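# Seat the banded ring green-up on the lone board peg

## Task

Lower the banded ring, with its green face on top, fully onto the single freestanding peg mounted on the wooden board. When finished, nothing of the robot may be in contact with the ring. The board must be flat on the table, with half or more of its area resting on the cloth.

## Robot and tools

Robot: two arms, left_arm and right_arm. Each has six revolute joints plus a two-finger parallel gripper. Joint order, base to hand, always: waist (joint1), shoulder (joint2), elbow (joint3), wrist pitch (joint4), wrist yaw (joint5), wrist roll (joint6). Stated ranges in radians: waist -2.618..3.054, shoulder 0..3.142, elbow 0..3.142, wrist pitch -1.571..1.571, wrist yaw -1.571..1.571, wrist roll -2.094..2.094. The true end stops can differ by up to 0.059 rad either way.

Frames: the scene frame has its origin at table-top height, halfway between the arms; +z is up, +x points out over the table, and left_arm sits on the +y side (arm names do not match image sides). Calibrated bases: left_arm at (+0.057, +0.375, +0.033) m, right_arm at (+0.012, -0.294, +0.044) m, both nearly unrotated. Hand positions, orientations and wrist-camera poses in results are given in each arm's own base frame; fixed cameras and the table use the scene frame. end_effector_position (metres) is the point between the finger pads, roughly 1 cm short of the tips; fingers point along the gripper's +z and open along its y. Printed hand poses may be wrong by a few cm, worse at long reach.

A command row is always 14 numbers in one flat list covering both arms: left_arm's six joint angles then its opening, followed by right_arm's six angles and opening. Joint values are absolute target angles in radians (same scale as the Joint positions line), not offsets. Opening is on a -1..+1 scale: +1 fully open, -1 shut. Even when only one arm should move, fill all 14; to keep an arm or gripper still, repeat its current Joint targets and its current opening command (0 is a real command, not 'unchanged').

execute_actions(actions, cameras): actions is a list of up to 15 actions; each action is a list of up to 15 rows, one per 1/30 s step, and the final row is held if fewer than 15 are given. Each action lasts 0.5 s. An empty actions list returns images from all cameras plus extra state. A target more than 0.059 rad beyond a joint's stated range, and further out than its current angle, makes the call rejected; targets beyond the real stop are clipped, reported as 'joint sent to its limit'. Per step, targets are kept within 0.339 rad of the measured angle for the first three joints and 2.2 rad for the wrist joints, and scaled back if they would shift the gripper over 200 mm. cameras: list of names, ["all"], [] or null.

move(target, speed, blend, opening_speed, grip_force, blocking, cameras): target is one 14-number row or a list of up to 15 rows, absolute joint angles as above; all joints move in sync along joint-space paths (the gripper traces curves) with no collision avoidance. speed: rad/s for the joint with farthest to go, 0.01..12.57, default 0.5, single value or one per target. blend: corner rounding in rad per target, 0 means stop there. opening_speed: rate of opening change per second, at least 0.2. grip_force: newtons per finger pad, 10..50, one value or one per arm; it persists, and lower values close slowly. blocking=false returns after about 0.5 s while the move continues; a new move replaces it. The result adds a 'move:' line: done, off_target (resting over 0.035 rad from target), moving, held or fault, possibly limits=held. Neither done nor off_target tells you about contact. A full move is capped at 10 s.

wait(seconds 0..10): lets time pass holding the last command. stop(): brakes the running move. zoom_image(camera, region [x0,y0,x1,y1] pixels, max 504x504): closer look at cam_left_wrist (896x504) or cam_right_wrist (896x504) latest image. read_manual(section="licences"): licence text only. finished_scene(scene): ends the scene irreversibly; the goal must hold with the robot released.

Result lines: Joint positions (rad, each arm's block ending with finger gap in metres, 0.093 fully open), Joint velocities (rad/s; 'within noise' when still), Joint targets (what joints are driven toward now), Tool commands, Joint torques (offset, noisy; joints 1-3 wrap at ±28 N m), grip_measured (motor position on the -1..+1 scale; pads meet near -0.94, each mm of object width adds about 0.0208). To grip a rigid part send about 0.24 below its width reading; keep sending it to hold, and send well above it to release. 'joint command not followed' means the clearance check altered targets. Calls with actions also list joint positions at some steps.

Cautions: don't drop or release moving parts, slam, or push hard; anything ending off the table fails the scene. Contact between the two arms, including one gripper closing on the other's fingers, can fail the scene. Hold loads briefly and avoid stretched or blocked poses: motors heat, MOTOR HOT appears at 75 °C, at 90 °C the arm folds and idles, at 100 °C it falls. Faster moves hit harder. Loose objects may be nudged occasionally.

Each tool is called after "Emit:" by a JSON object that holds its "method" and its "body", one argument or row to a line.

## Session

Emit:
{"method": "execute_actions", "body": {
  "actions": []
}}

Emit:
{"method": "move", "body": {
  "target": [-0.65,1.1,1.1,-0.85,0,0,1,0.65,1.1,1.1,-0.85,0,0,1],
  "cameras": ["all"],
  "speed": 1
}}

Scene clock: 0.00 s.
left_arm: end_effector_position=(+0.3955, -0.0006, +0.0871) grip_measured=+1.000 end_effector_quat_wxyz=(+0.550, -0.058, +0.829, +0.075) | right_arm: end_effector_position=(+0.3870, -0.0189, +0.0813) grip_measured=+1.000 end_effector_quat_wxyz=(+0.547, +0.048, +0.835, -0.043)
Joint positions: left_arm=[-0.132 1.567 0.436 0.718 -0.31 -0.067 0.093] | right_arm=[0.008 1.538 0.388 0.736 0.132 0.037 0.093]
Joint velocities: within noise
Joint torques (N m): no reading
Heat: left arm: 30 °C; right arm: 29 °C.
Joint targets: left_arm=[-0.132 1.561 0.444 0.719 -0.310 -0.067] | right_arm=[0.008 1.528 0.400 0.749 0.132 0.037]
Tool commands: left_gripper/opening=+1.0 right_gripper/opening=+1.0

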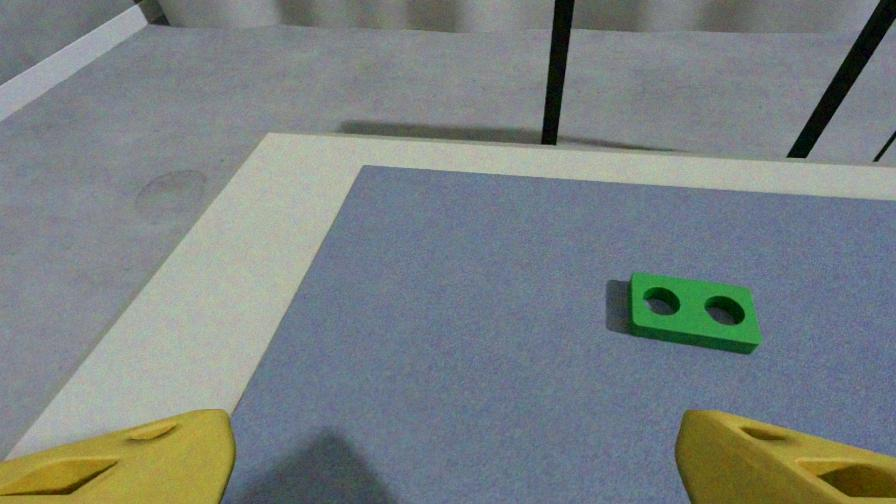

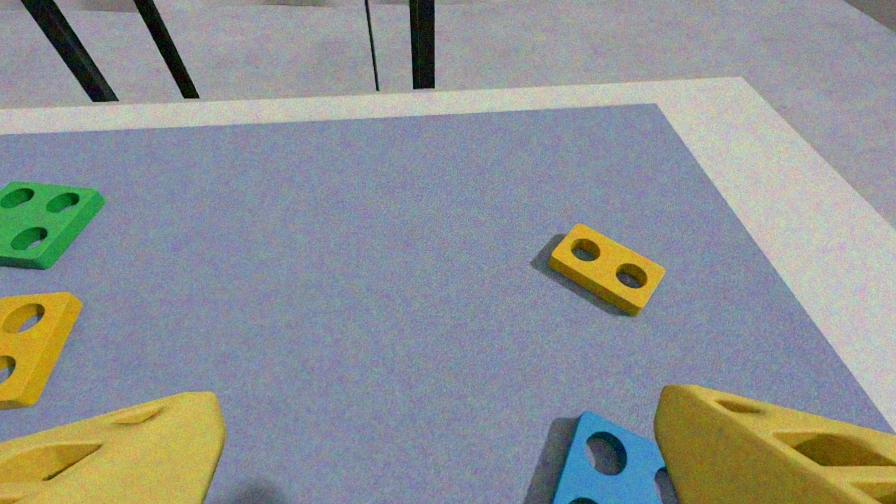

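Scene clock: 2.50 s.
left_arm: end_effector_position=(+0.2454, -0.1831, +0.2179) grip_measured=+1.000 end_effector_quat_wxyz=(+0.329, +0.292, +0.892, -0.108) | right_arm: end_effector_position=(+0.2412, +0.1792, +0.2077) grip_measured=+1.000 end_effector_quat_wxyz=(+0.312, -0.295, +0.898, +0.100)
Joint positions: left_arm=[-0.645 1.108 1.078 -0.835 -0.007 -0.009 0.093] | right_arm=[0.645 1.112 1.063 -0.856 0.011 0.007 0.093]
Joint torques (N m): left_arm=[-0.34 -3.47 8.75 1.82 -0.01 0.14] | right_arm=[0.55 -3.56 11.37 1.57 -0.14 0.04]
Heat: left arm: 30 °C; right arm: 29 °C.
Joint targets: left_arm=[-0.650 1.100 1.100 -0.850 0.000 0.000] | right_arm=[0.650 1.100 1.100 -0.850 0.000 0.000]
move: off_target (right_arm); right_arm: the elbow is farthest, 0.037 rad from its target

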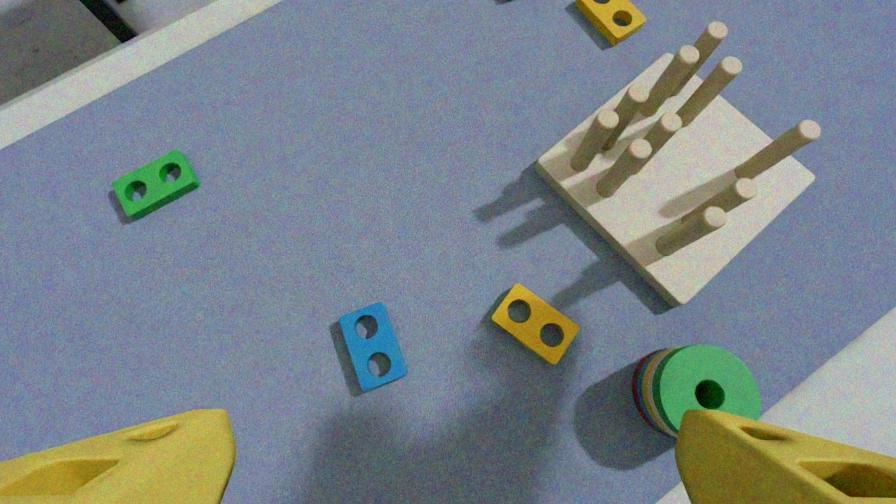

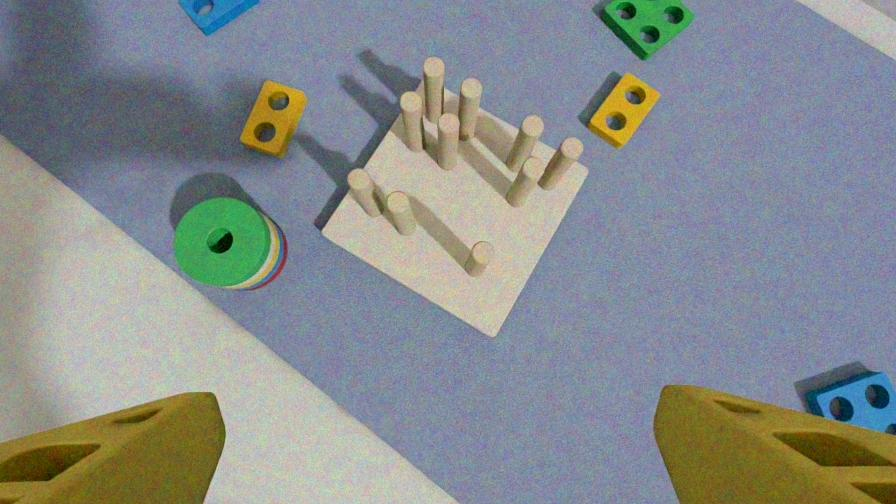

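Emit:
{"method": "move", "body": {
  "target": [
    [-0.3,1.1,1.1,-0.85,0,0,1,0.85,1.65,1.45,-1.1,0,-1,1],
    [0,1.1,1.1,-0.85,0,0,1,0.964,2.105,1.78,-1.19,0,-1.7,1]
  ],
  "cameras": ["cam_right_wrist"],
  "speed": 1.2,
  "blend": [0.2,0]
}}

Scene clock: 5.90 s.
left_arm: end_effector_position=(+0.3061, -0.0008, +0.2179) grip_measured=+1.000 end_effector_quat_wxyz=(+0.346, -0.002, +0.938, -0.001) | right_arm: end_effector_position=(+0.2365, +0.3367, +0.0700) grip_measured=+1.000 end_effector_quat_wxyz=(-0.013, +0.970, -0.242, +0.011)
Joint positions: left_arm=[-0.005 1.108 1.078 -0.835 -0.004 -0.009 0.093] | right_arm=[0.963 2.099 1.743 -1.183 0.011 -1.689 0.093]
Joint torques (N m): left_arm=[0.68 -3.36 8.66 1.77 -0.04 0.14] | right_arm=[0.2 -9.02 10.26 0.2 -0.2 0.02]
Heat: left arm: 30 °C; right arm: 30 °C.
Joint targets: left_arm=[0.000 1.100 1.100 -0.850 0.000 0.000] | right_arm=[0.964 2.105 1.780 -1.190 0.000 -1.700]
move: off_target (right_arm); right_arm: the elbow is farthest, 0.037 rad from its target
Images, in order (width x height): cam_right_wrist 896x504.

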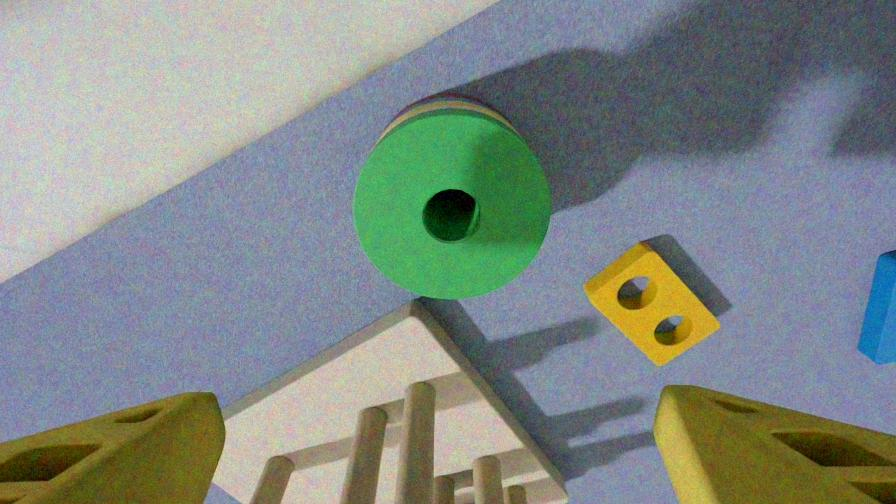

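Emit:
{"method": "move", "body": {
  "target": [
    [0,1.1,1.1,-0.85,0,0,1,0.945,2.168,1.83,-1.21,0,-1.7,1],
    [0,1.1,1.1,-0.85,0,0,1,0.945,2.25,1.612,-0.93,0,-1.7,1]
  ],
  "cameras": ["cam_right_wrist"],
  "speed": 0.4,
  "blend": [0.02,0]
}}

Scene clock: 8.17 s.
left_arm: end_effector_position=(+0.3061, -0.0008, +0.2179) grip_measured=+1.000 end_effector_quat_wxyz=(+0.346, -0.002, +0.938, -0.001) | right_arm: end_effector_position=(+0.2463, +0.3405, -0.0164) grip_measured=+1.000 end_effector_quat_wxyz=(-0.002, +0.969, -0.249, +0.007)
Joint positions: left_arm=[-0.005 1.108 1.078 -0.835 -0.004 -0.009 0.093] | right_arm=[0.949 2.243 1.62 -0.94 0.011 -1.69 0.093]
Joint torques (N m): left_arm=[0.61 -3.55 8.36 1.79 -0.02 0.11] | right_arm=[-0.25 -9.46 5.56 0.36 -0.2 0]
Heat: left arm: 30 °C; right arm: 31 °C.
Joint targets: left_arm=[0.000 1.100 1.100 -0.850 0.000 0.000] | right_arm=[0.945 2.250 1.612 -0.930 0.000 -1.700]
move: done
Images, in order (width x height): cam_right_wrist 896x504.

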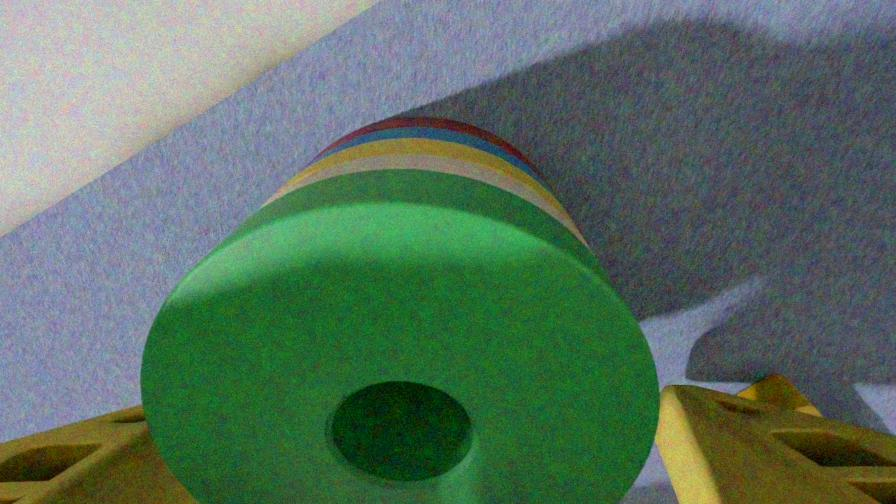

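Emit:
{"method": "move", "body": {
  "target": [
    [0,1.1,1.1,-0.85,0,0,1,0.974,2.221,1.556,-0.902,0,-1.7,1],
    [0,1.1,1.1,-0.85,0,0,1,0.974,2.221,1.556,-0.902,0,-1.7,-0.15]
  ],
  "cameras": ["cam_right_wrist"],
  "speed": 0.2,
  "opening_speed": 0.8
}}

Scene clock: 11.13 s.
left_arm: end_effector_position=(+0.3061, -0.0008, +0.2179) grip_measured=+1.000 end_effector_quat_wxyz=(+0.346, -0.002, +0.938, -0.001) | right_arm: end_effector_position=(+0.2362, +0.3393, -0.0276) grip_measured=+0.133 end_effector_quat_wxyz=(+0.002, +0.971, -0.239, +0.006)
Joint positions: left_arm=[-0.005 1.108 1.078 -0.835 -0.004 -0.009 0.093] | right_arm=[0.968 2.243 1.571 -0.9 0.013 -1.69 0.052]
Joint torques (N m): left_arm=[0.69 -3.41 8.43 1.78 -0.06 0.11] | right_arm=[0.73 -11.75 4.74 0.2 -0.22 0.01]
Heat: left arm: 31 °C; right arm: 32 °C.
Joint targets: left_arm=[0.000 1.100 1.100 -0.850 0.000 0.000] | right_arm=[0.974 2.221 1.556 -0.902 0.000 -1.700]
move: done
Images, in order (width x height): cam_right_wrist 896x504.

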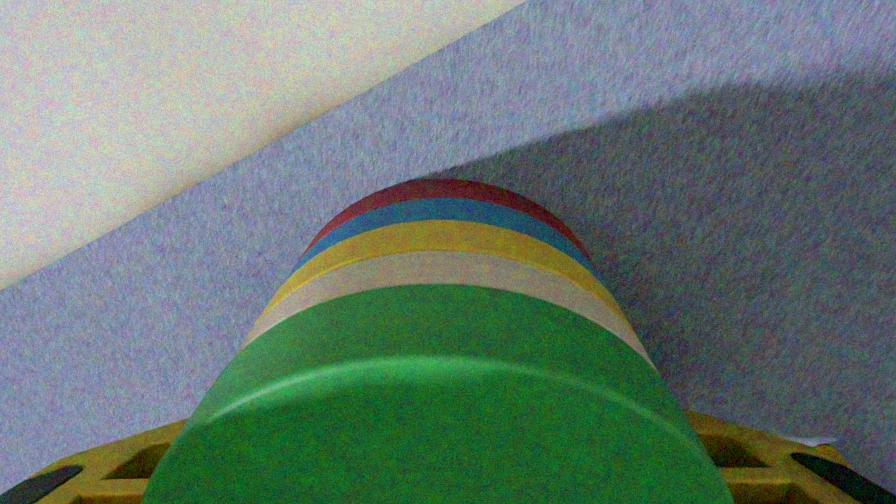

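Emit:
{"method": "move", "body": {
  "target": [
    [0,1.1,1.1,-0.85,0,0,1,0.968,2.146,1.875,-1.276,0,-1.7,-0.15],
    [-0.5,1.1,1.1,-0.85,0,0,1,0.55,1.973,1.615,-1.195,0,-1.7,-0.15]
  ],
  "cameras": ["all"],
  "speed": 0.5,
  "blend": [0.03,0]
}}

Scene clock: 14.10 s.
left_arm: end_effector_position=(+0.2693, -0.1455, +0.2179) grip_measured=+1.000 end_effector_quat_wxyz=(+0.335, +0.226, +0.911, -0.086) | right_arm: end_effector_position=(+0.3237, +0.1934, +0.0684) grip_measured=+0.117 end_effector_quat_wxyz=(+0.016, +0.899, -0.439, -0.004)
Joint positions: left_arm=[-0.496 1.108 1.078 -0.835 -0.002 -0.008 0.093] | right_arm=[0.543 2.025 1.625 -1.203 0.01 -1.69 0.051]
Joint torques (N m): left_arm=[-0.1 -3.47 8.54 1.82 -0.04 0.11] | right_arm=[0.73 -13.16 5.55 0.23 -0.19 -0.01]
Heat: left arm: 31 °C; right arm: 34 °C.
Joint targets: left_arm=[-0.500 1.100 1.100 -0.850 0.000 0.000] | right_arm=[0.550 1.973 1.615 -1.195 0.000 -1.700]
move: off_target (right_arm); right_arm: the shoulder is farthest, 0.052 rad from its target

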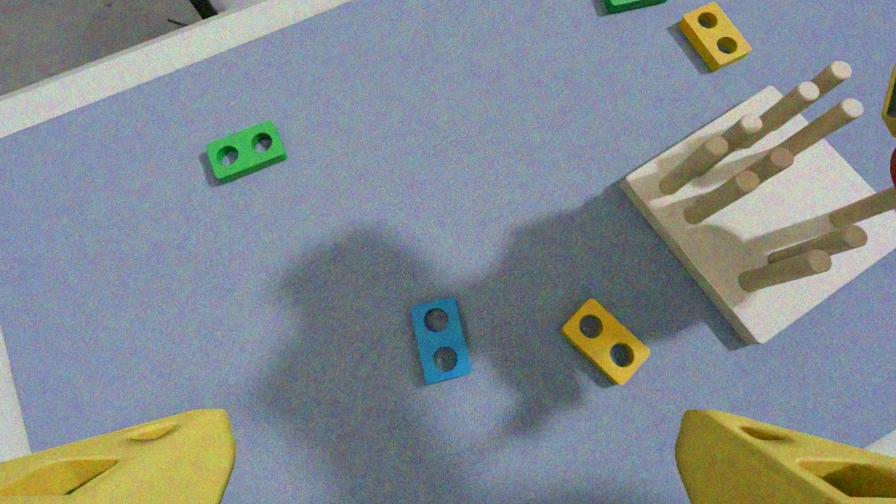

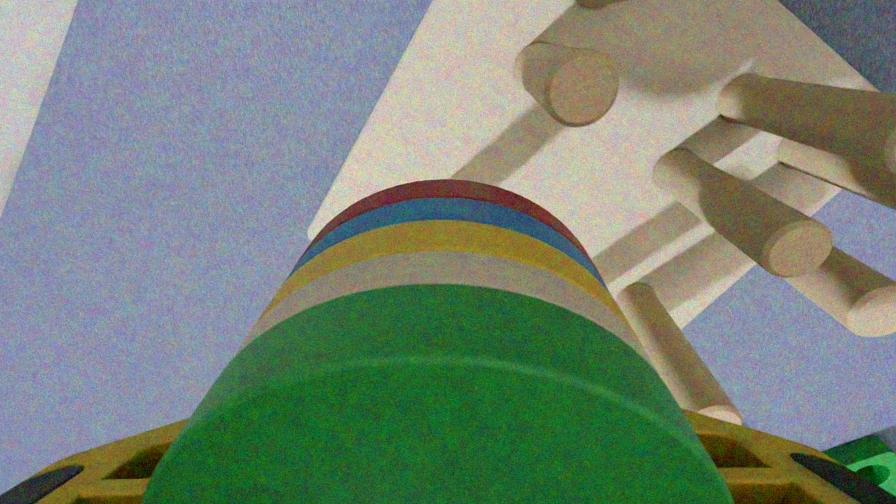

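Emit:
{"method": "move", "body": {
  "target": [-0.65,1.1,1.1,-0.85,0,0,1,0.508,1.945,1.665,-1.228,0,-1.7,-0.15],
  "cameras": ["all"],
  "speed": 0.3
}}

Scene clock: 15.93 s.
left_arm: end_effector_position=(+0.2447, -0.1839, +0.2179) grip_measured=+1.000 end_effector_quat_wxyz=(+0.328, +0.294, +0.891, -0.110) | right_arm: end_effector_position=(+0.3276, +0.1814, +0.0790) grip_measured=+0.117 end_effector_quat_wxyz=(+0.010, +0.891, -0.453, -0.001)
Joint positions: left_arm=[-0.645 1.108 1.078 -0.835 -0.002 -0.008 0.093] | right_arm=[0.51 1.996 1.625 -1.219 0.01 -1.69 0.051]
Joint torques (N m): left_arm=[-0.25 -3.55 8.55 1.79 -0.07 0.12] | right_arm=[-0.09 -12.83 10.47 0.08 -0.2 0]
Heat: left arm: 32 °C; right arm: 34 °C.
Joint targets: left_arm=[-0.650 1.100 1.100 -0.850 0.000 0.000] | right_arm=[0.508 1.945 1.665 -1.228 0.000 -1.700]
move: off_target (right_arm); right_arm: the shoulder is farthest, 0.051 rad from its target

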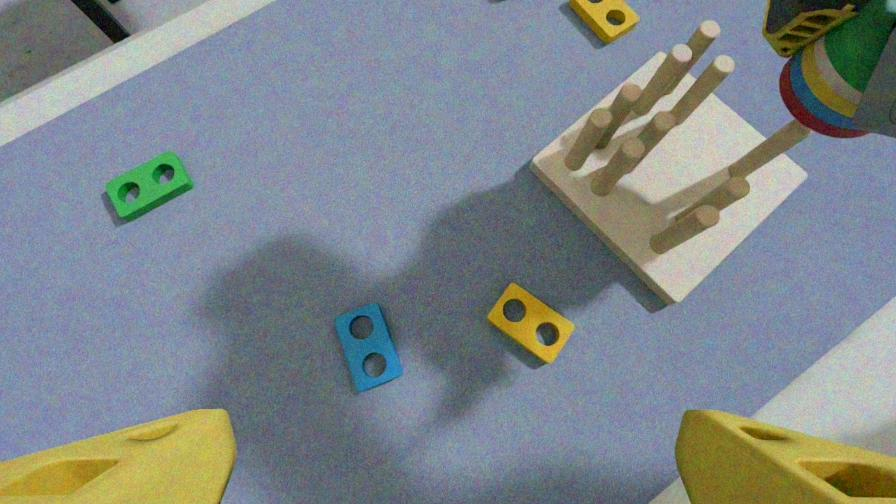

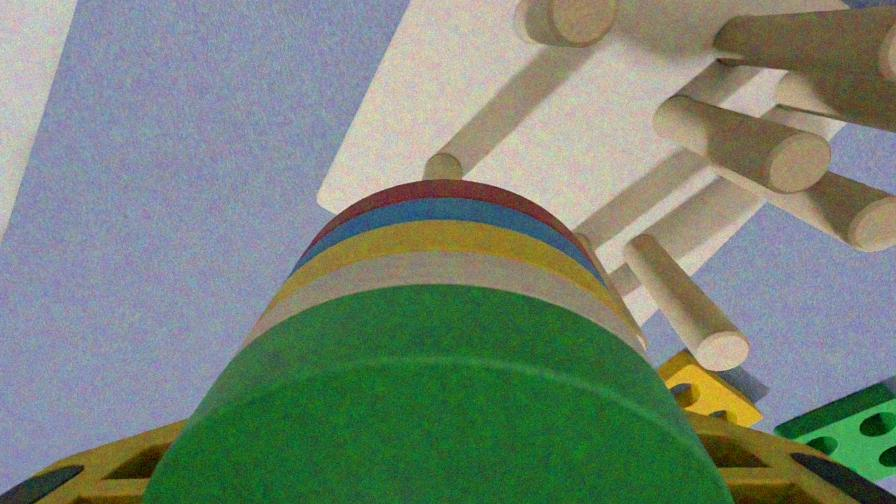

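Emit:
{"method": "move", "body": {
  "target": [-0.65,1.1,1.1,-0.85,0,0,1,0.503,1.938,1.528,-1.113,0,-1.7,-0.15],
  "speed": 0.15,
  "cameras": ["all"]
}}

Scene clock: 18.03 s.
left_arm: end_effector_position=(+0.2447, -0.1839, +0.2179) grip_measured=+1.000 end_effector_quat_wxyz=(+0.328, +0.294, +0.891, -0.110) | right_arm: end_effector_position=(+0.3263, +0.1807, +0.0587) grip_measured=+0.117 end_effector_quat_wxyz=(+0.005, +0.891, -0.453, +0.003)
Joint positions: left_arm=[-0.645 1.108 1.078 -0.835 -0.002 -0.008 0.093] | right_arm=[0.51 1.991 1.537 -1.122 0.01 -1.69 0.051]
Joint torques (N m): left_arm=[-0.47 -3.56 8.61 1.78 -0.02 0.12] | right_arm=[-0.61 -12.98 5.64 0.3 -0.19 0.01]
Heat: left arm: 32 °C; right arm: 35 °C.
Joint targets: left_arm=[-0.650 1.100 1.100 -0.850 0.000 0.000] | right_arm=[0.503 1.938 1.528 -1.113 0.000 -1.700]
move: off_target (right_arm); right_arm: the shoulder is farthest, 0.053 rad from its target

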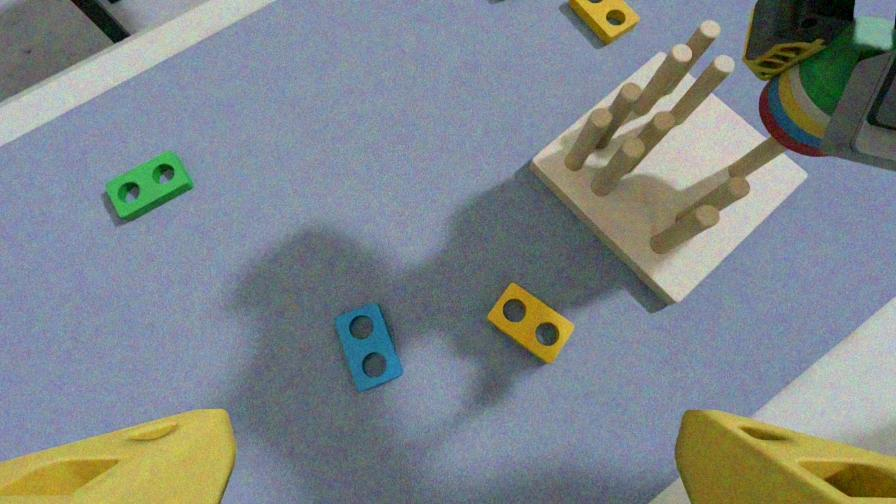

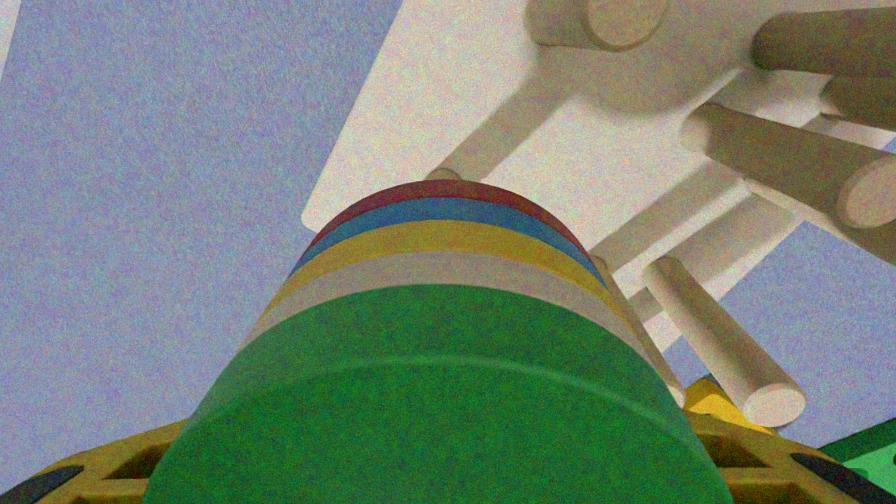

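Emit:
{"method": "move", "body": {
  "target": [-0.65,1.1,1.1,-0.85,0,0,1,0.502,1.935,1.46,-1.04,0,-1.7,-0.15],
  "speed": 0.1,
  "cameras": ["all"]
}}

Scene clock: 19.40 s.
left_arm: end_effector_position=(+0.2447, -0.1839, +0.2179) grip_measured=+1.000 end_effector_quat_wxyz=(+0.328, +0.294, +0.891, -0.110) | right_arm: end_effector_position=(+0.3242, +0.1786, +0.0491) grip_measured=+0.117 end_effector_quat_wxyz=(-0.002, +0.891, -0.454, +0.007)
Joint positions: left_arm=[-0.645 1.108 1.078 -0.835 -0.002 -0.008 0.093] | right_arm=[0.508 1.975 1.475 -1.06 0.01 -1.691 0.051]
Joint torques (N m): left_arm=[-0.42 -3.41 8.49 1.8 0.03 0.09] | right_arm=[-0.51 -11.71 5.12 0.46 -0.2 0.02]
Heat: left arm: 32 °C; right arm: 36 °C.
Joint targets: left_arm=[-0.650 1.100 1.100 -0.850 0.000 0.000] | right_arm=[0.502 1.935 1.460 -1.040 0.000 -1.700]
move: off_target (right_arm); right_arm: the shoulder is farthest, 0.040 rad from its target

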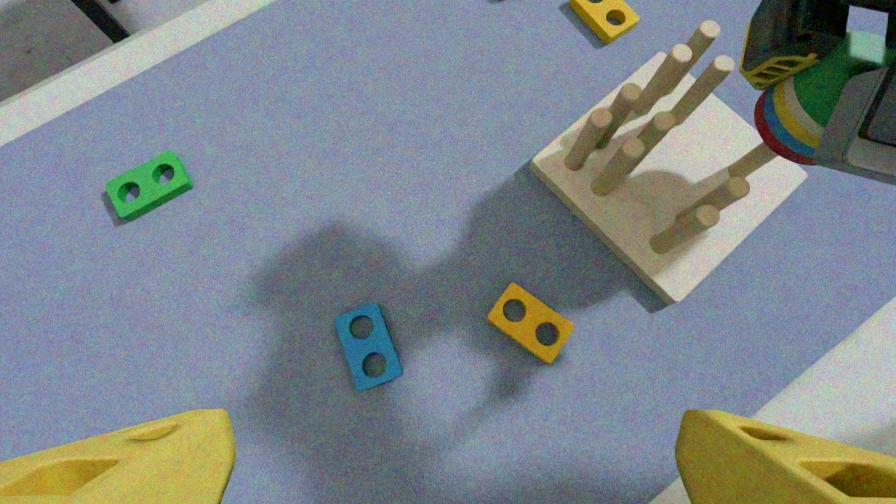

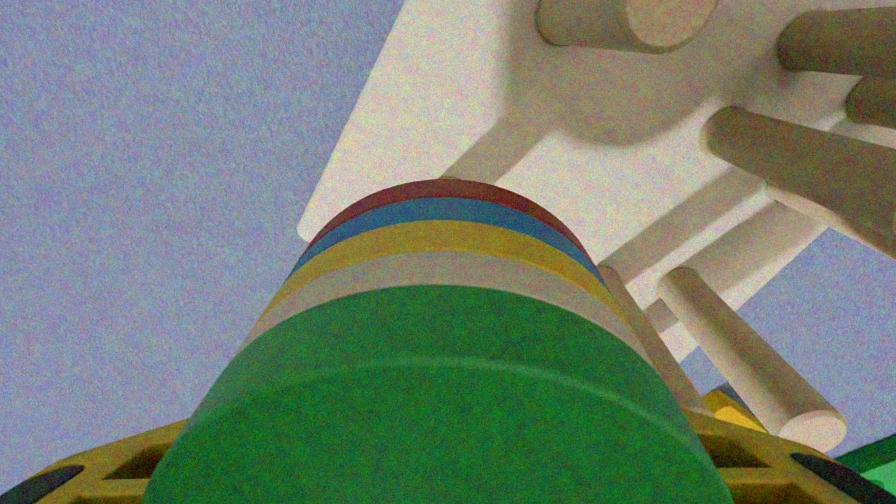

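Emit:
{"method": "move", "body": {
  "target": [-0.65,1.1,1.1,-0.85,0,0,1,0.502,1.95,1.41,-1.0,0,-1.7,-0.15],
  "speed": 0.1,
  "cameras": ["all"]
}}

Scene clock: 20.33 s.
left_arm: end_effector_position=(+0.2447, -0.1839, +0.2179) grip_measured=+1.000 end_effector_quat_wxyz=(+0.328, +0.294, +0.891, -0.110) | right_arm: end_effector_position=(+0.3236, +0.1782, +0.0474) grip_measured=+0.116 end_effector_quat_wxyz=(-0.012, +0.890, -0.455, +0.011)
Joint positions: left_arm=[-0.645 1.108 1.078 -0.835 -0.002 -0.008 0.093] | right_arm=[0.505 1.955 1.44 -1.024 0.005 -1.691 0.051]
Joint torques (N m): left_arm=[-0.42 -3.4 8.46 1.79 -0.08 0.12] | right_arm=[-0.29 -8.72 3.66 0.55 -0.13 0.01]
Heat: left arm: 32 °C; right arm: 36 °C.
Joint targets: left_arm=[-0.650 1.100 1.100 -0.850 0.000 0.000] | right_arm=[0.502 1.950 1.410 -1.000 0.000 -1.700]
move: done

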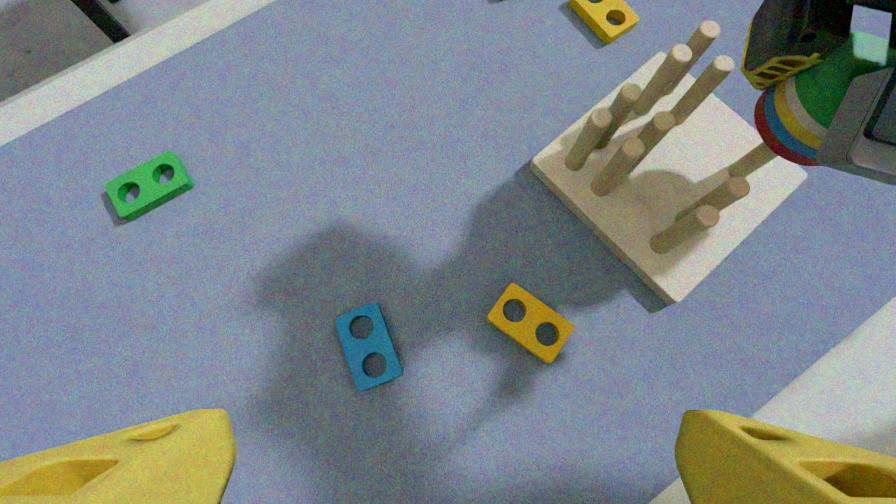

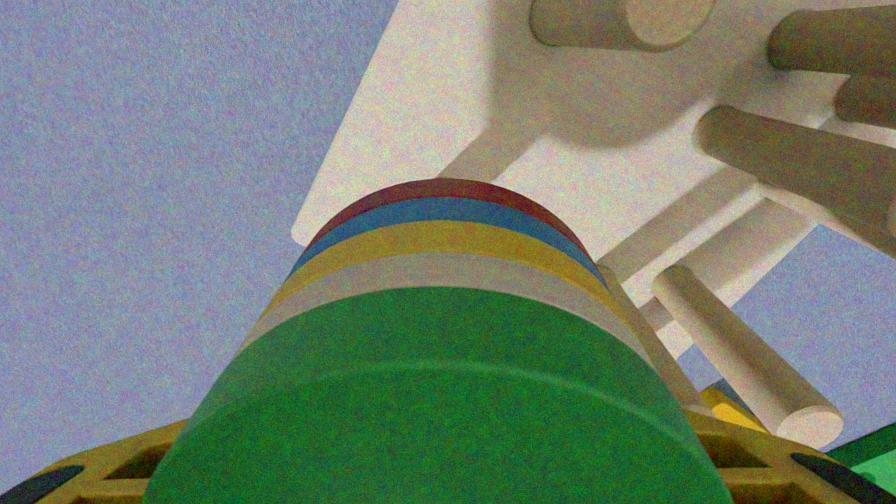

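Emit:
{"method": "move", "body": {
  "target": [
    [-0.65,1.1,1.1,-0.85,0,0,1,0.502,1.975,1.525,-1.10,0,-1.7,-0.15],
    [-0.65,1.1,1.1,-0.85,0,0,1,0.502,1.98,1.43,-1.015,0,-1.7,-0.15]
  ],
  "speed": 0.1,
  "cameras": ["cam_right_wrist"]
}}

Scene clock: 23.43 s.
left_arm: end_effector_position=(+0.2447, -0.1839, +0.2179) grip_measured=+1.000 end_effector_quat_wxyz=(+0.328, +0.294, +0.891, -0.110) | right_arm: end_effector_position=(+0.3233, +0.1781, +0.0475) grip_measured=+0.116 end_effector_quat_wxyz=(-0.006, +0.891, -0.455, +0.007)
Joint positions: left_arm=[-0.645 1.108 1.078 -0.835 -0.002 -0.008 0.093] | right_arm=[0.505 1.967 1.457 -1.044 0.004 -1.692 0.051]
Joint torques (N m): left_arm=[-0.4 -3.43 8.64 1.79 -0.01 0.12] | right_arm=[-0.27 -7.21 3.95 0.58 -0.12 0.02]
Heat: left arm: 32 °C; right arm: 36 °C.
Joint targets: left_arm=[-0.650 1.100 1.100 -0.850 0.000 0.000] | right_arm=[0.502 1.980 1.430 -1.015 0.000 -1.700]
move: done
Images, in order (width x height): cam_right_wrist 896x504.

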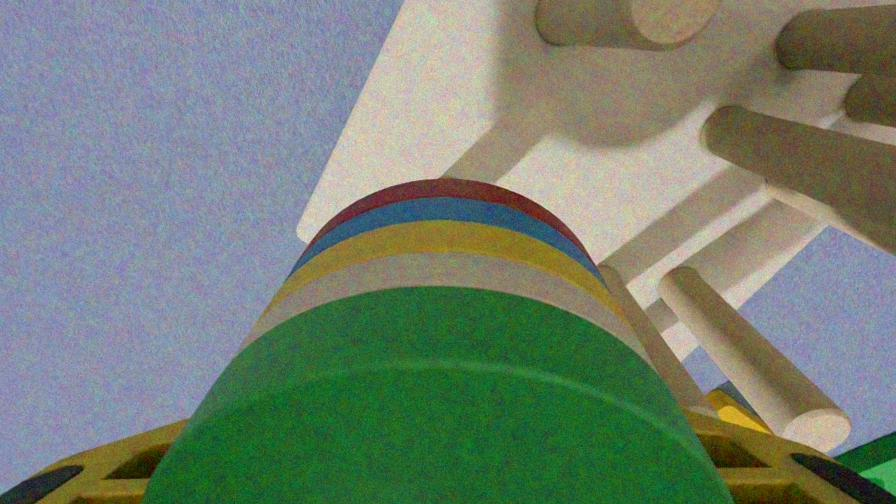

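Emit:
{"method": "move", "body": {
  "target": [-0.65,1.1,1.1,-0.85,0,0,1,0.499,2.02,1.475,-1.02,0,-1.7,-0.15],
  "speed": 0.06,
  "cameras": ["cam_right_wrist"]
}}

Scene clock: 24.70 s.
left_arm: end_effector_position=(+0.2447, -0.1839, +0.2179) grip_measured=+1.000 end_effector_quat_wxyz=(+0.328, +0.294, +0.891, -0.110) | right_arm: end_effector_position=(+0.3239, +0.1779, +0.0469) grip_measured=+0.116 end_effector_quat_wxyz=(-0.004, +0.891, -0.455, +0.003)
Joint positions: left_arm=[-0.645 1.108 1.078 -0.835 -0.002 -0.008 0.093] | right_arm=[0.503 1.975 1.467 -1.053 0.001 -1.694 0.051]
Joint torques (N m): left_arm=[-0.27 -3.38 8.47 1.81 -0.04 0.11] | right_arm=[-0.27 -4.68 7.3 0.62 -0.1 0.04]
Heat: left arm: 33 °C; right arm: 36 °C.
Joint targets: left_arm=[-0.650 1.100 1.100 -0.850 0.000 0.000] | right_arm=[0.499 2.020 1.475 -1.020 0.000 -1.700]
move: off_target (right_arm); right_arm: the shoulder is farthest, 0.045 rad from its target
Images, in order (width x height): cam_right_wrist 896x504.

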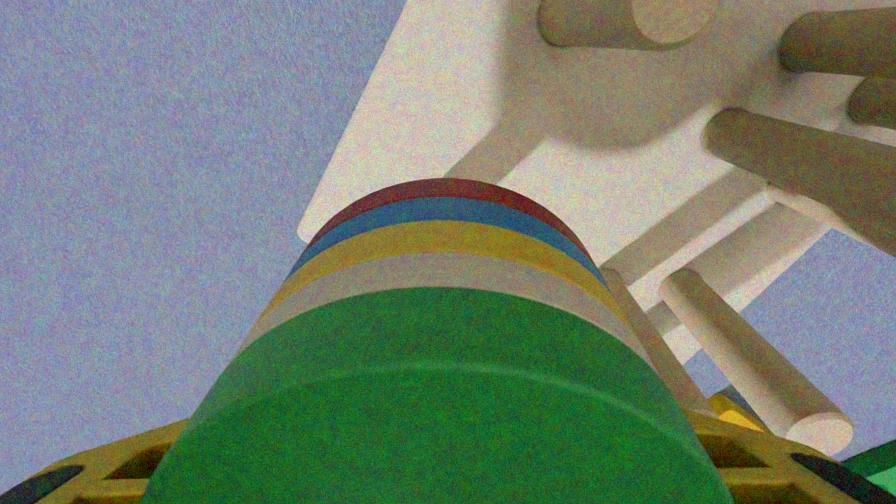

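Emit:
{"method": "move", "body": {
  "target": [
    [-0.65,1.1,1.1,-0.85,0,0,1,0.499,2.0,1.53,-1.09,0,-1.7,-0.15],
    [-0.65,1.1,1.1,-0.85,0,0,1,0.487,2.0,1.53,-1.09,0,-1.7,-0.15],
    [-0.65,1.1,1.1,-0.85,0,0,1,0.487,2.0,1.445,-1.02,0,-1.7,-0.15]
  ],
  "speed": 0.1,
  "cameras": ["cam_right_wrist"]
}}

Scene clock: 27.53 s.
left_arm: end_effector_position=(+0.2447, -0.1839, +0.2179) grip_measured=+1.000 end_effector_quat_wxyz=(+0.328, +0.294, +0.891, -0.110) | right_arm: end_effector_position=(+0.3282, +0.1759, +0.0469) grip_measured=+0.116 end_effector_quat_wxyz=(-0.005, +0.887, -0.461, +0.000)
Joint positions: left_arm=[-0.645 1.108 1.078 -0.835 -0.002 -0.008 0.093] | right_arm=[0.489 1.987 1.484 -1.059 -0.006 -1.694 0.051]
Joint torques (N m): left_arm=[-0.23 -3.66 8.43 1.85 -0.01 0.11] | right_arm=[-0.16 -7.39 2.84 0.68 -0.01 0.04]
Heat: left arm: 33 °C; right arm: 37 °C.
Joint targets: left_arm=[-0.650 1.100 1.100 -0.850 0.000 0.000] | right_arm=[0.487 2.000 1.445 -1.020 0.000 -1.700]
move: off_target (right_arm); right_arm: the elbow is farthest, 0.039 rad from its target
Images, in order (width x height): cam_right_wrist 896x504.

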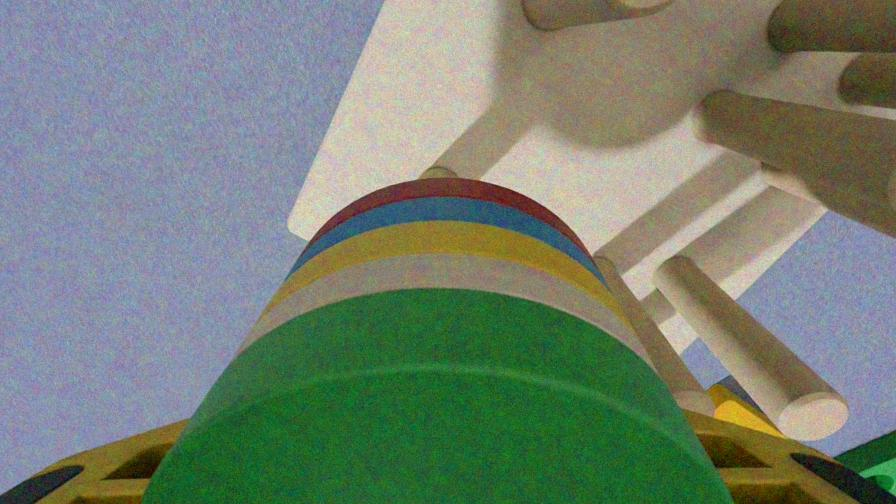

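Emit:
{"method": "move", "body": {
  "target": [
    [-0.65,1.1,1.1,-0.85,0,0,1,0.487,1.97,1.56,-1.13,0,-1.7,-0.15],
    [-0.65,1.1,1.1,-0.85,0,0,1,0.512,1.93,1.53,-1.105,0,-1.7,-0.15]
  ],
  "speed": 0.12,
  "cameras": ["cam_right_wrist"]
}}

Emit:
{"method": "zoom_image", "body": {
  "camera": "cam_right_wrist",
  "region": [300, 100, 600, 300]
}}

Scene clock: 30.37 s.
left_arm: end_effector_position=(+0.2447, -0.1839, +0.2179) grip_measured=+1.000 end_effector_quat_wxyz=(+0.328, +0.294, +0.891, -0.110) | right_arm: end_effector_position=(+0.3240, +0.1809, +0.0569) grip_measured=+0.116 end_effector_quat_wxyz=(+0.002, +0.892, -0.452, -0.003)
Joint positions: left_arm=[-0.645 1.108 1.078 -0.835 -0.002 -0.008 0.093] | right_arm=[0.508 1.986 1.523 -1.114 -0.003 -1.694 0.051]
Joint torques (N m): left_arm=[-0.2 -3.54 8.49 1.79 -0.01 0.11] | right_arm=[0.39 -13.16 7.21 0.29 -0.04 0.03]
Heat: left arm: 33 °C; right arm: 37 °C.
Joint targets: left_arm=[-0.650 1.100 1.100 -0.850 0.000 0.000] | right_arm=[0.512 1.930 1.530 -1.105 0.000 -1.700]
move: off_target (right_arm); right_arm: the shoulder is farthest, 0.056 rad from its target
Images, in order (width x height): cam_right_wrist 896x504.

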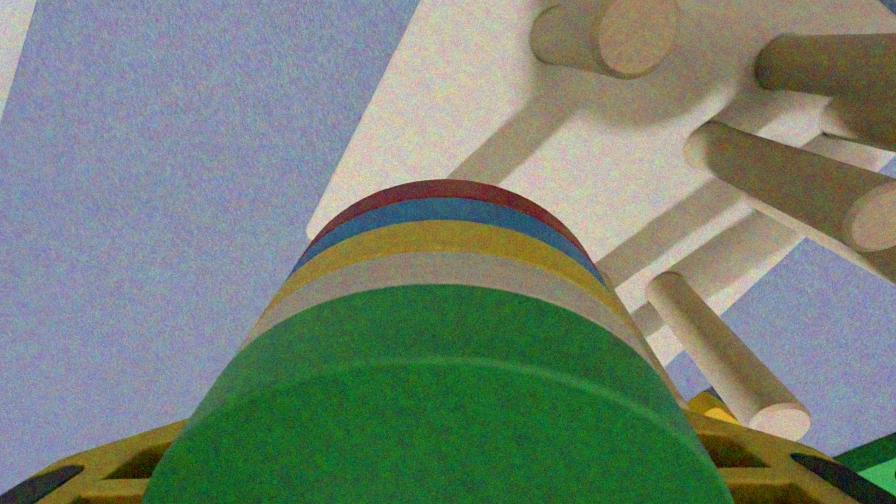

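Scaled by 1.680 from the camera's 896x504 image, which has a finer 1280x720 frame.

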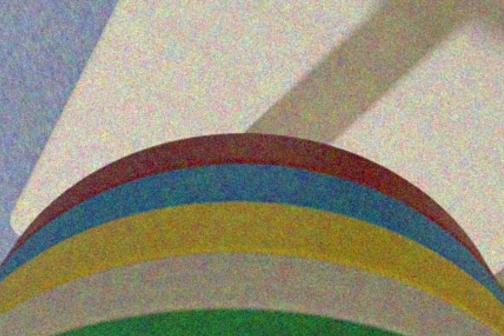

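Emit:
{"method": "move", "body": {
  "target": [
    [-0.65,1.1,1.1,-0.85,0,0,1,0.497,1.94,1.53,-1.115,0,-1.7,-0.15],
    [-0.65,1.1,1.1,-0.85,0,0,1,0.497,1.965,1.46,-1.055,0,-1.7,-0.15],
    [-0.65,1.1,1.1,-0.85,0,0,1,0.497,1.99,1.44,-1.02,0,-1.7,-0.15]
  ],
  "speed": 0.1,
  "cameras": ["cam_right_wrist"]
}}

Scene clock: 32.97 s.
left_arm: end_effector_position=(+0.2447, -0.1839, +0.2179) grip_measured=+1.000 end_effector_quat_wxyz=(+0.328, +0.294, +0.891, -0.110) | right_arm: end_effector_position=(+0.3222, +0.1769, +0.0466) grip_measured=+0.116 end_effector_quat_wxyz=(+0.001, +0.890, -0.456, -0.003)
Joint positions: left_arm=[-0.645 1.108 1.078 -0.835 -0.002 -0.008 0.093] | right_arm=[0.5 1.981 1.474 -1.068 -0.003 -1.694 0.051]
Joint torques (N m): left_arm=[-0.23 -3.47 8.59 1.76 -0.05 0.14] | right_arm=[-0.25 -7.66 3.19 0.75 -0.04 0.05]
Heat: left arm: 33 °C; right arm: 37 °C.
Joint targets: left_arm=[-0.650 1.100 1.100 -0.850 0.000 0.000] | right_arm=[0.497 1.990 1.440 -1.020 0.000 -1.700]
move: off_target (right_arm); right_arm: the wrist pitch is farthest, 0.048 rad from its target
Images, in order (width x height): cam_right_wrist 896x504.

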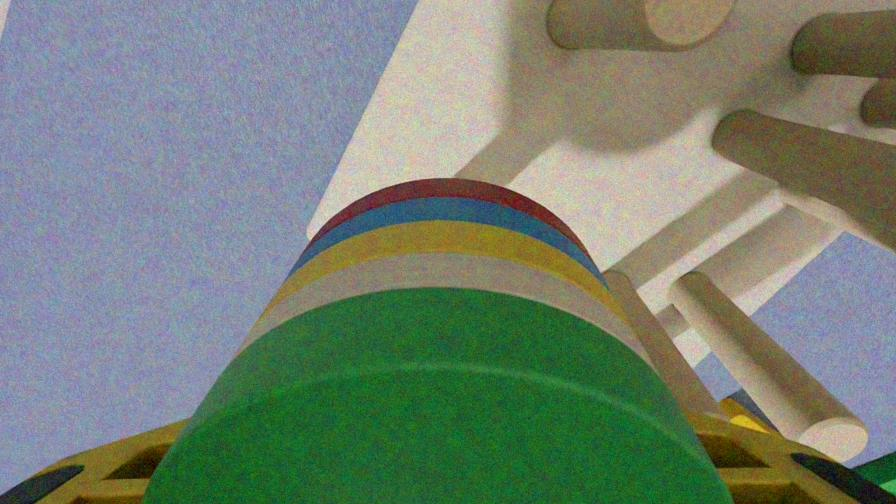

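Emit:
{"method": "move", "body": {
  "target": [
    [-0.65,1.1,1.1,-0.85,0,0,1,0.498,2.01,1.55,-1.10,0,-1.7,-0.15],
    [-0.65,1.1,1.1,-0.85,0,0,1,0.498,2.025,1.47,-1.03,0,-1.7,-0.15]
  ],
  "speed": 0.1,
  "cameras": ["cam_right_wrist"]
}}

Scene clock: 35.73 s.
left_arm: end_effector_position=(+0.2447, -0.1839, +0.2179) grip_measured=+1.000 end_effector_quat_wxyz=(+0.328, +0.294, +0.891, -0.110) | right_arm: end_effector_position=(+0.3283, +0.1802, +0.0473) grip_measured=+0.116 end_effector_quat_wxyz=(-0.002, +0.890, -0.456, -0.001)
Joint positions: left_arm=[-0.645 1.108 1.078 -0.835 -0.002 -0.008 0.093] | right_arm=[0.5 2.001 1.505 -1.073 -0.003 -1.694 0.051]
Joint torques (N m): left_arm=[-0.42 -3.4 8.62 1.8 -0.06 0.11] | right_arm=[-0.16 -6.6 3.14 0.72 -0.05 0.05]
Heat: left arm: 34 °C; right arm: 37 °C.
Joint targets: left_arm=[-0.650 1.100 1.100 -0.850 0.000 0.000] | right_arm=[0.498 2.025 1.470 -1.030 0.000 -1.700]
move: off_target (right_arm); right_arm: the wrist pitch is farthest, 0.043 rad from its target
Images, in order (width x height): cam_right_wrist 896x504.

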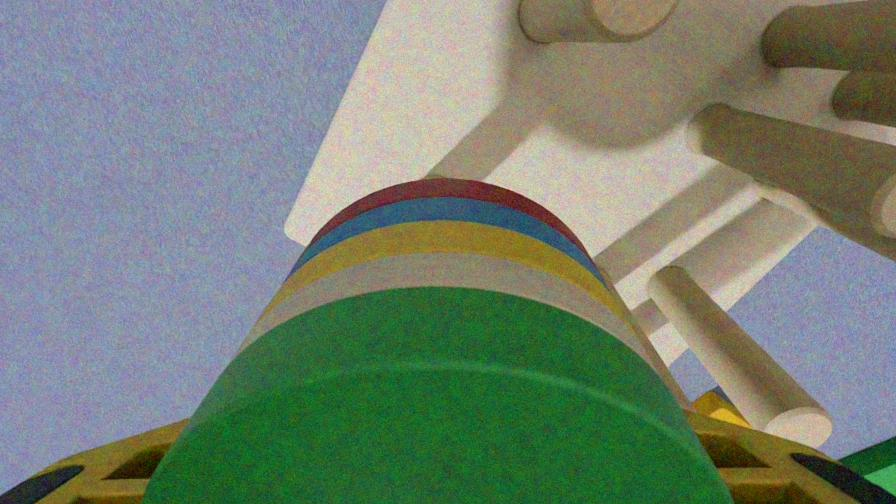

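Emit:
{"method": "move", "body": {
  "target": [-0.65,1.1,1.1,-0.85,0,0,1,0.498,1.96,1.42,-1.03,0,-1.7,-0.15],
  "speed": 0.03,
  "cameras": ["cam_right_wrist"]
}}

Scene clock: 38.33 s.
left_arm: end_effector_position=(+0.2447, -0.1839, +0.2179) grip_measured=+1.000 end_effector_quat_wxyz=(+0.328, +0.294, +0.891, -0.110) | right_arm: end_effector_position=(+0.3276, +0.1792, +0.0481) grip_measured=+0.116 end_effector_quat_wxyz=(-0.017, +0.890, -0.456, +0.009)
Joint positions: left_arm=[-0.645 1.108 1.078 -0.835 -0.002 -0.008 0.093] | right_arm=[0.499 1.964 1.455 -1.024 -0.003 -1.694 0.051]
Joint torques (N m): left_arm=[-0.35 -3.36 8.43 1.83 -0.06 0.12] | right_arm=[-0.01 -8.69 3.29 0.23 -0.05 0.04]
Heat: left arm: 34 °C; right arm: 38 °C.
Joint targets: left_arm=[-0.650 1.100 1.100 -0.850 0.000 0.000] | right_arm=[0.498 1.960 1.420 -1.030 0.000 -1.700]
move: done
Images, in order (width x height): cam_right_wrist 896x504.

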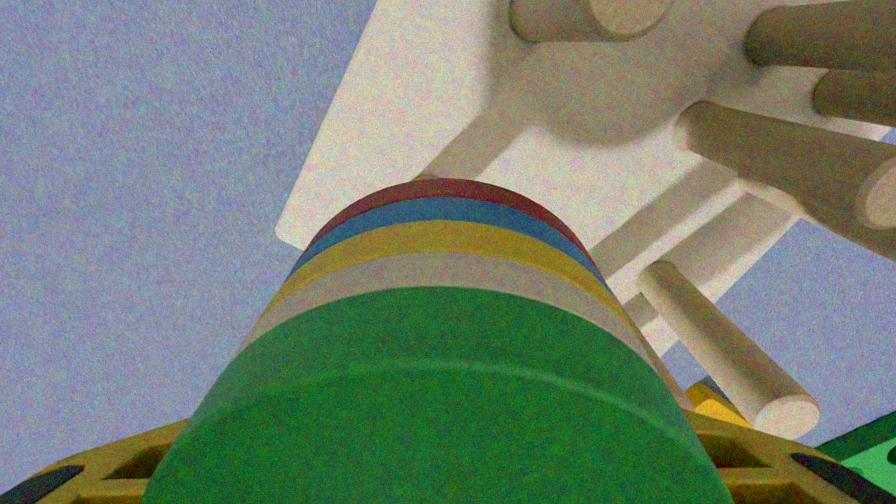

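Emit:
{"method": "move", "body": {
  "target": [
    [-0.65,1.1,1.1,-0.85,0,0,1,0.498,1.975,1.55,-1.125,0,-1.7,-0.15],
    [-0.65,1.1,1.1,-0.85,0,0,1,0.498,2.007,1.455,-1.03,0,-1.7,-0.15]
  ],
  "speed": 0.1,
  "cameras": ["cam_right_wrist"]
}}

Scene clock: 41.70 s.
left_arm: end_effector_position=(+0.2447, -0.1839, +0.2179) grip_measured=+1.000 end_effector_quat_wxyz=(+0.328, +0.294, +0.891, -0.110) | right_arm: end_effector_position=(+0.3260, +0.1783, +0.0474) grip_measured=+0.116 end_effector_quat_wxyz=(-0.003, +0.890, -0.457, +0.000)
Joint positions: left_arm=[-0.645 1.108 1.078 -0.835 -0.002 -0.008 0.093] | right_arm=[0.499 1.987 1.485 -1.064 -0.003 -1.694 0.051]
Joint torques (N m): left_arm=[-0.23 -3.4 8.47 1.8 -0.03 0.1] | right_arm=[-0.03 -6.79 3.6 0.62 -0.04 0.04]
Heat: left arm: 34 °C; right arm: 38 °C.
Joint targets: left_arm=[-0.650 1.100 1.100 -0.850 0.000 0.000] | right_arm=[0.498 2.007 1.455 -1.030 0.000 -1.700]
move: done
Images, in order (width x height): cam_right_wrist 896x504.

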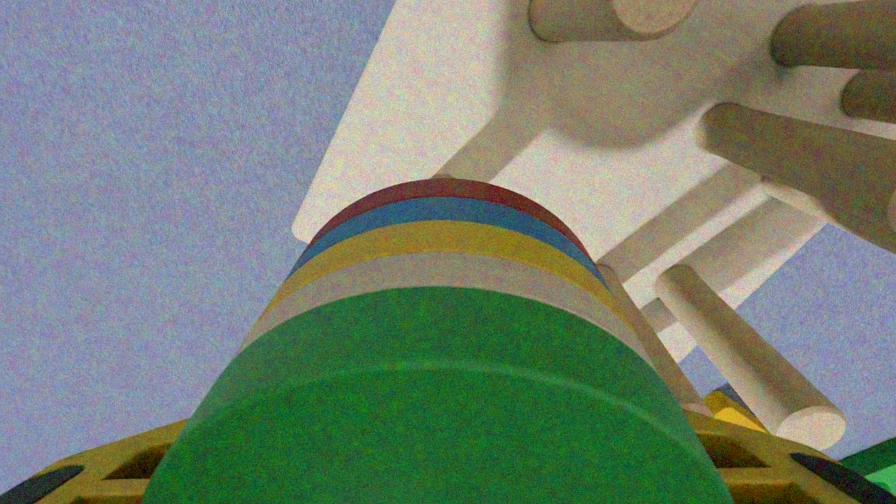

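Emit:
{"method": "move", "body": {
  "target": [
    [-0.65,1.1,1.1,-0.85,0,0,1,0.498,1.975,1.55,-1.125,0,-1.7,-0.15],
    [-0.65,1.1,1.1,-0.85,0,0,1,0.510,1.975,1.55,-1.125,0,-1.7,-0.15],
    [-0.65,1.1,1.1,-0.85,0,0,1,0.510,2.005,1.455,-1.03,0,-1.7,-0.15]
  ],
  "speed": 0.1,
  "cameras": ["cam_right_wrist"]
}}

Scene clock: 45.43 s.
left_arm: end_effector_position=(+0.2447, -0.1839, +0.2179) grip_measured=+1.000 end_effector_quat_wxyz=(+0.328, +0.294, +0.891, -0.110) | right_arm: end_effector_position=(+0.3236, +0.1797, +0.0384) grip_measured=+0.116 end_effector_quat_wxyz=(+0.000, +0.891, -0.454, -0.002)
Joint positions: left_arm=[-0.645 1.108 1.078 -0.835 -0.002 -0.008 0.093] | right_arm=[0.505 1.998 1.464 -1.039 -0.004 -1.694 0.051]
Joint torques (N m): left_arm=[-0.16 -3.38 8.57 1.83 -0.04 0.13] | right_arm=[0.59 -7.92 5.63 0.32 -0.03 0.05]
Heat: left arm: 34 °C; right arm: 38 °C.
Joint targets: left_arm=[-0.650 1.100 1.100 -0.850 0.000 0.000] | right_arm=[0.510 2.005 1.455 -1.030 0.000 -1.700]
move: done
Images, in order (width x height): cam_right_wrist 896x504.

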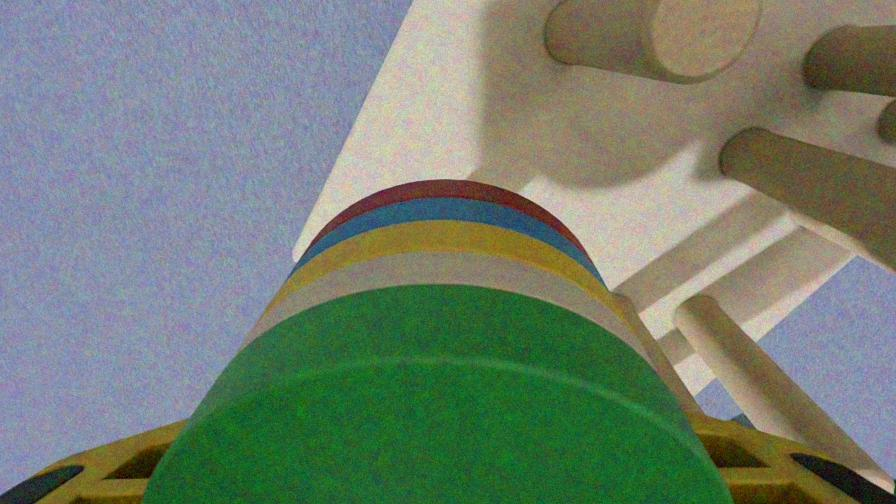

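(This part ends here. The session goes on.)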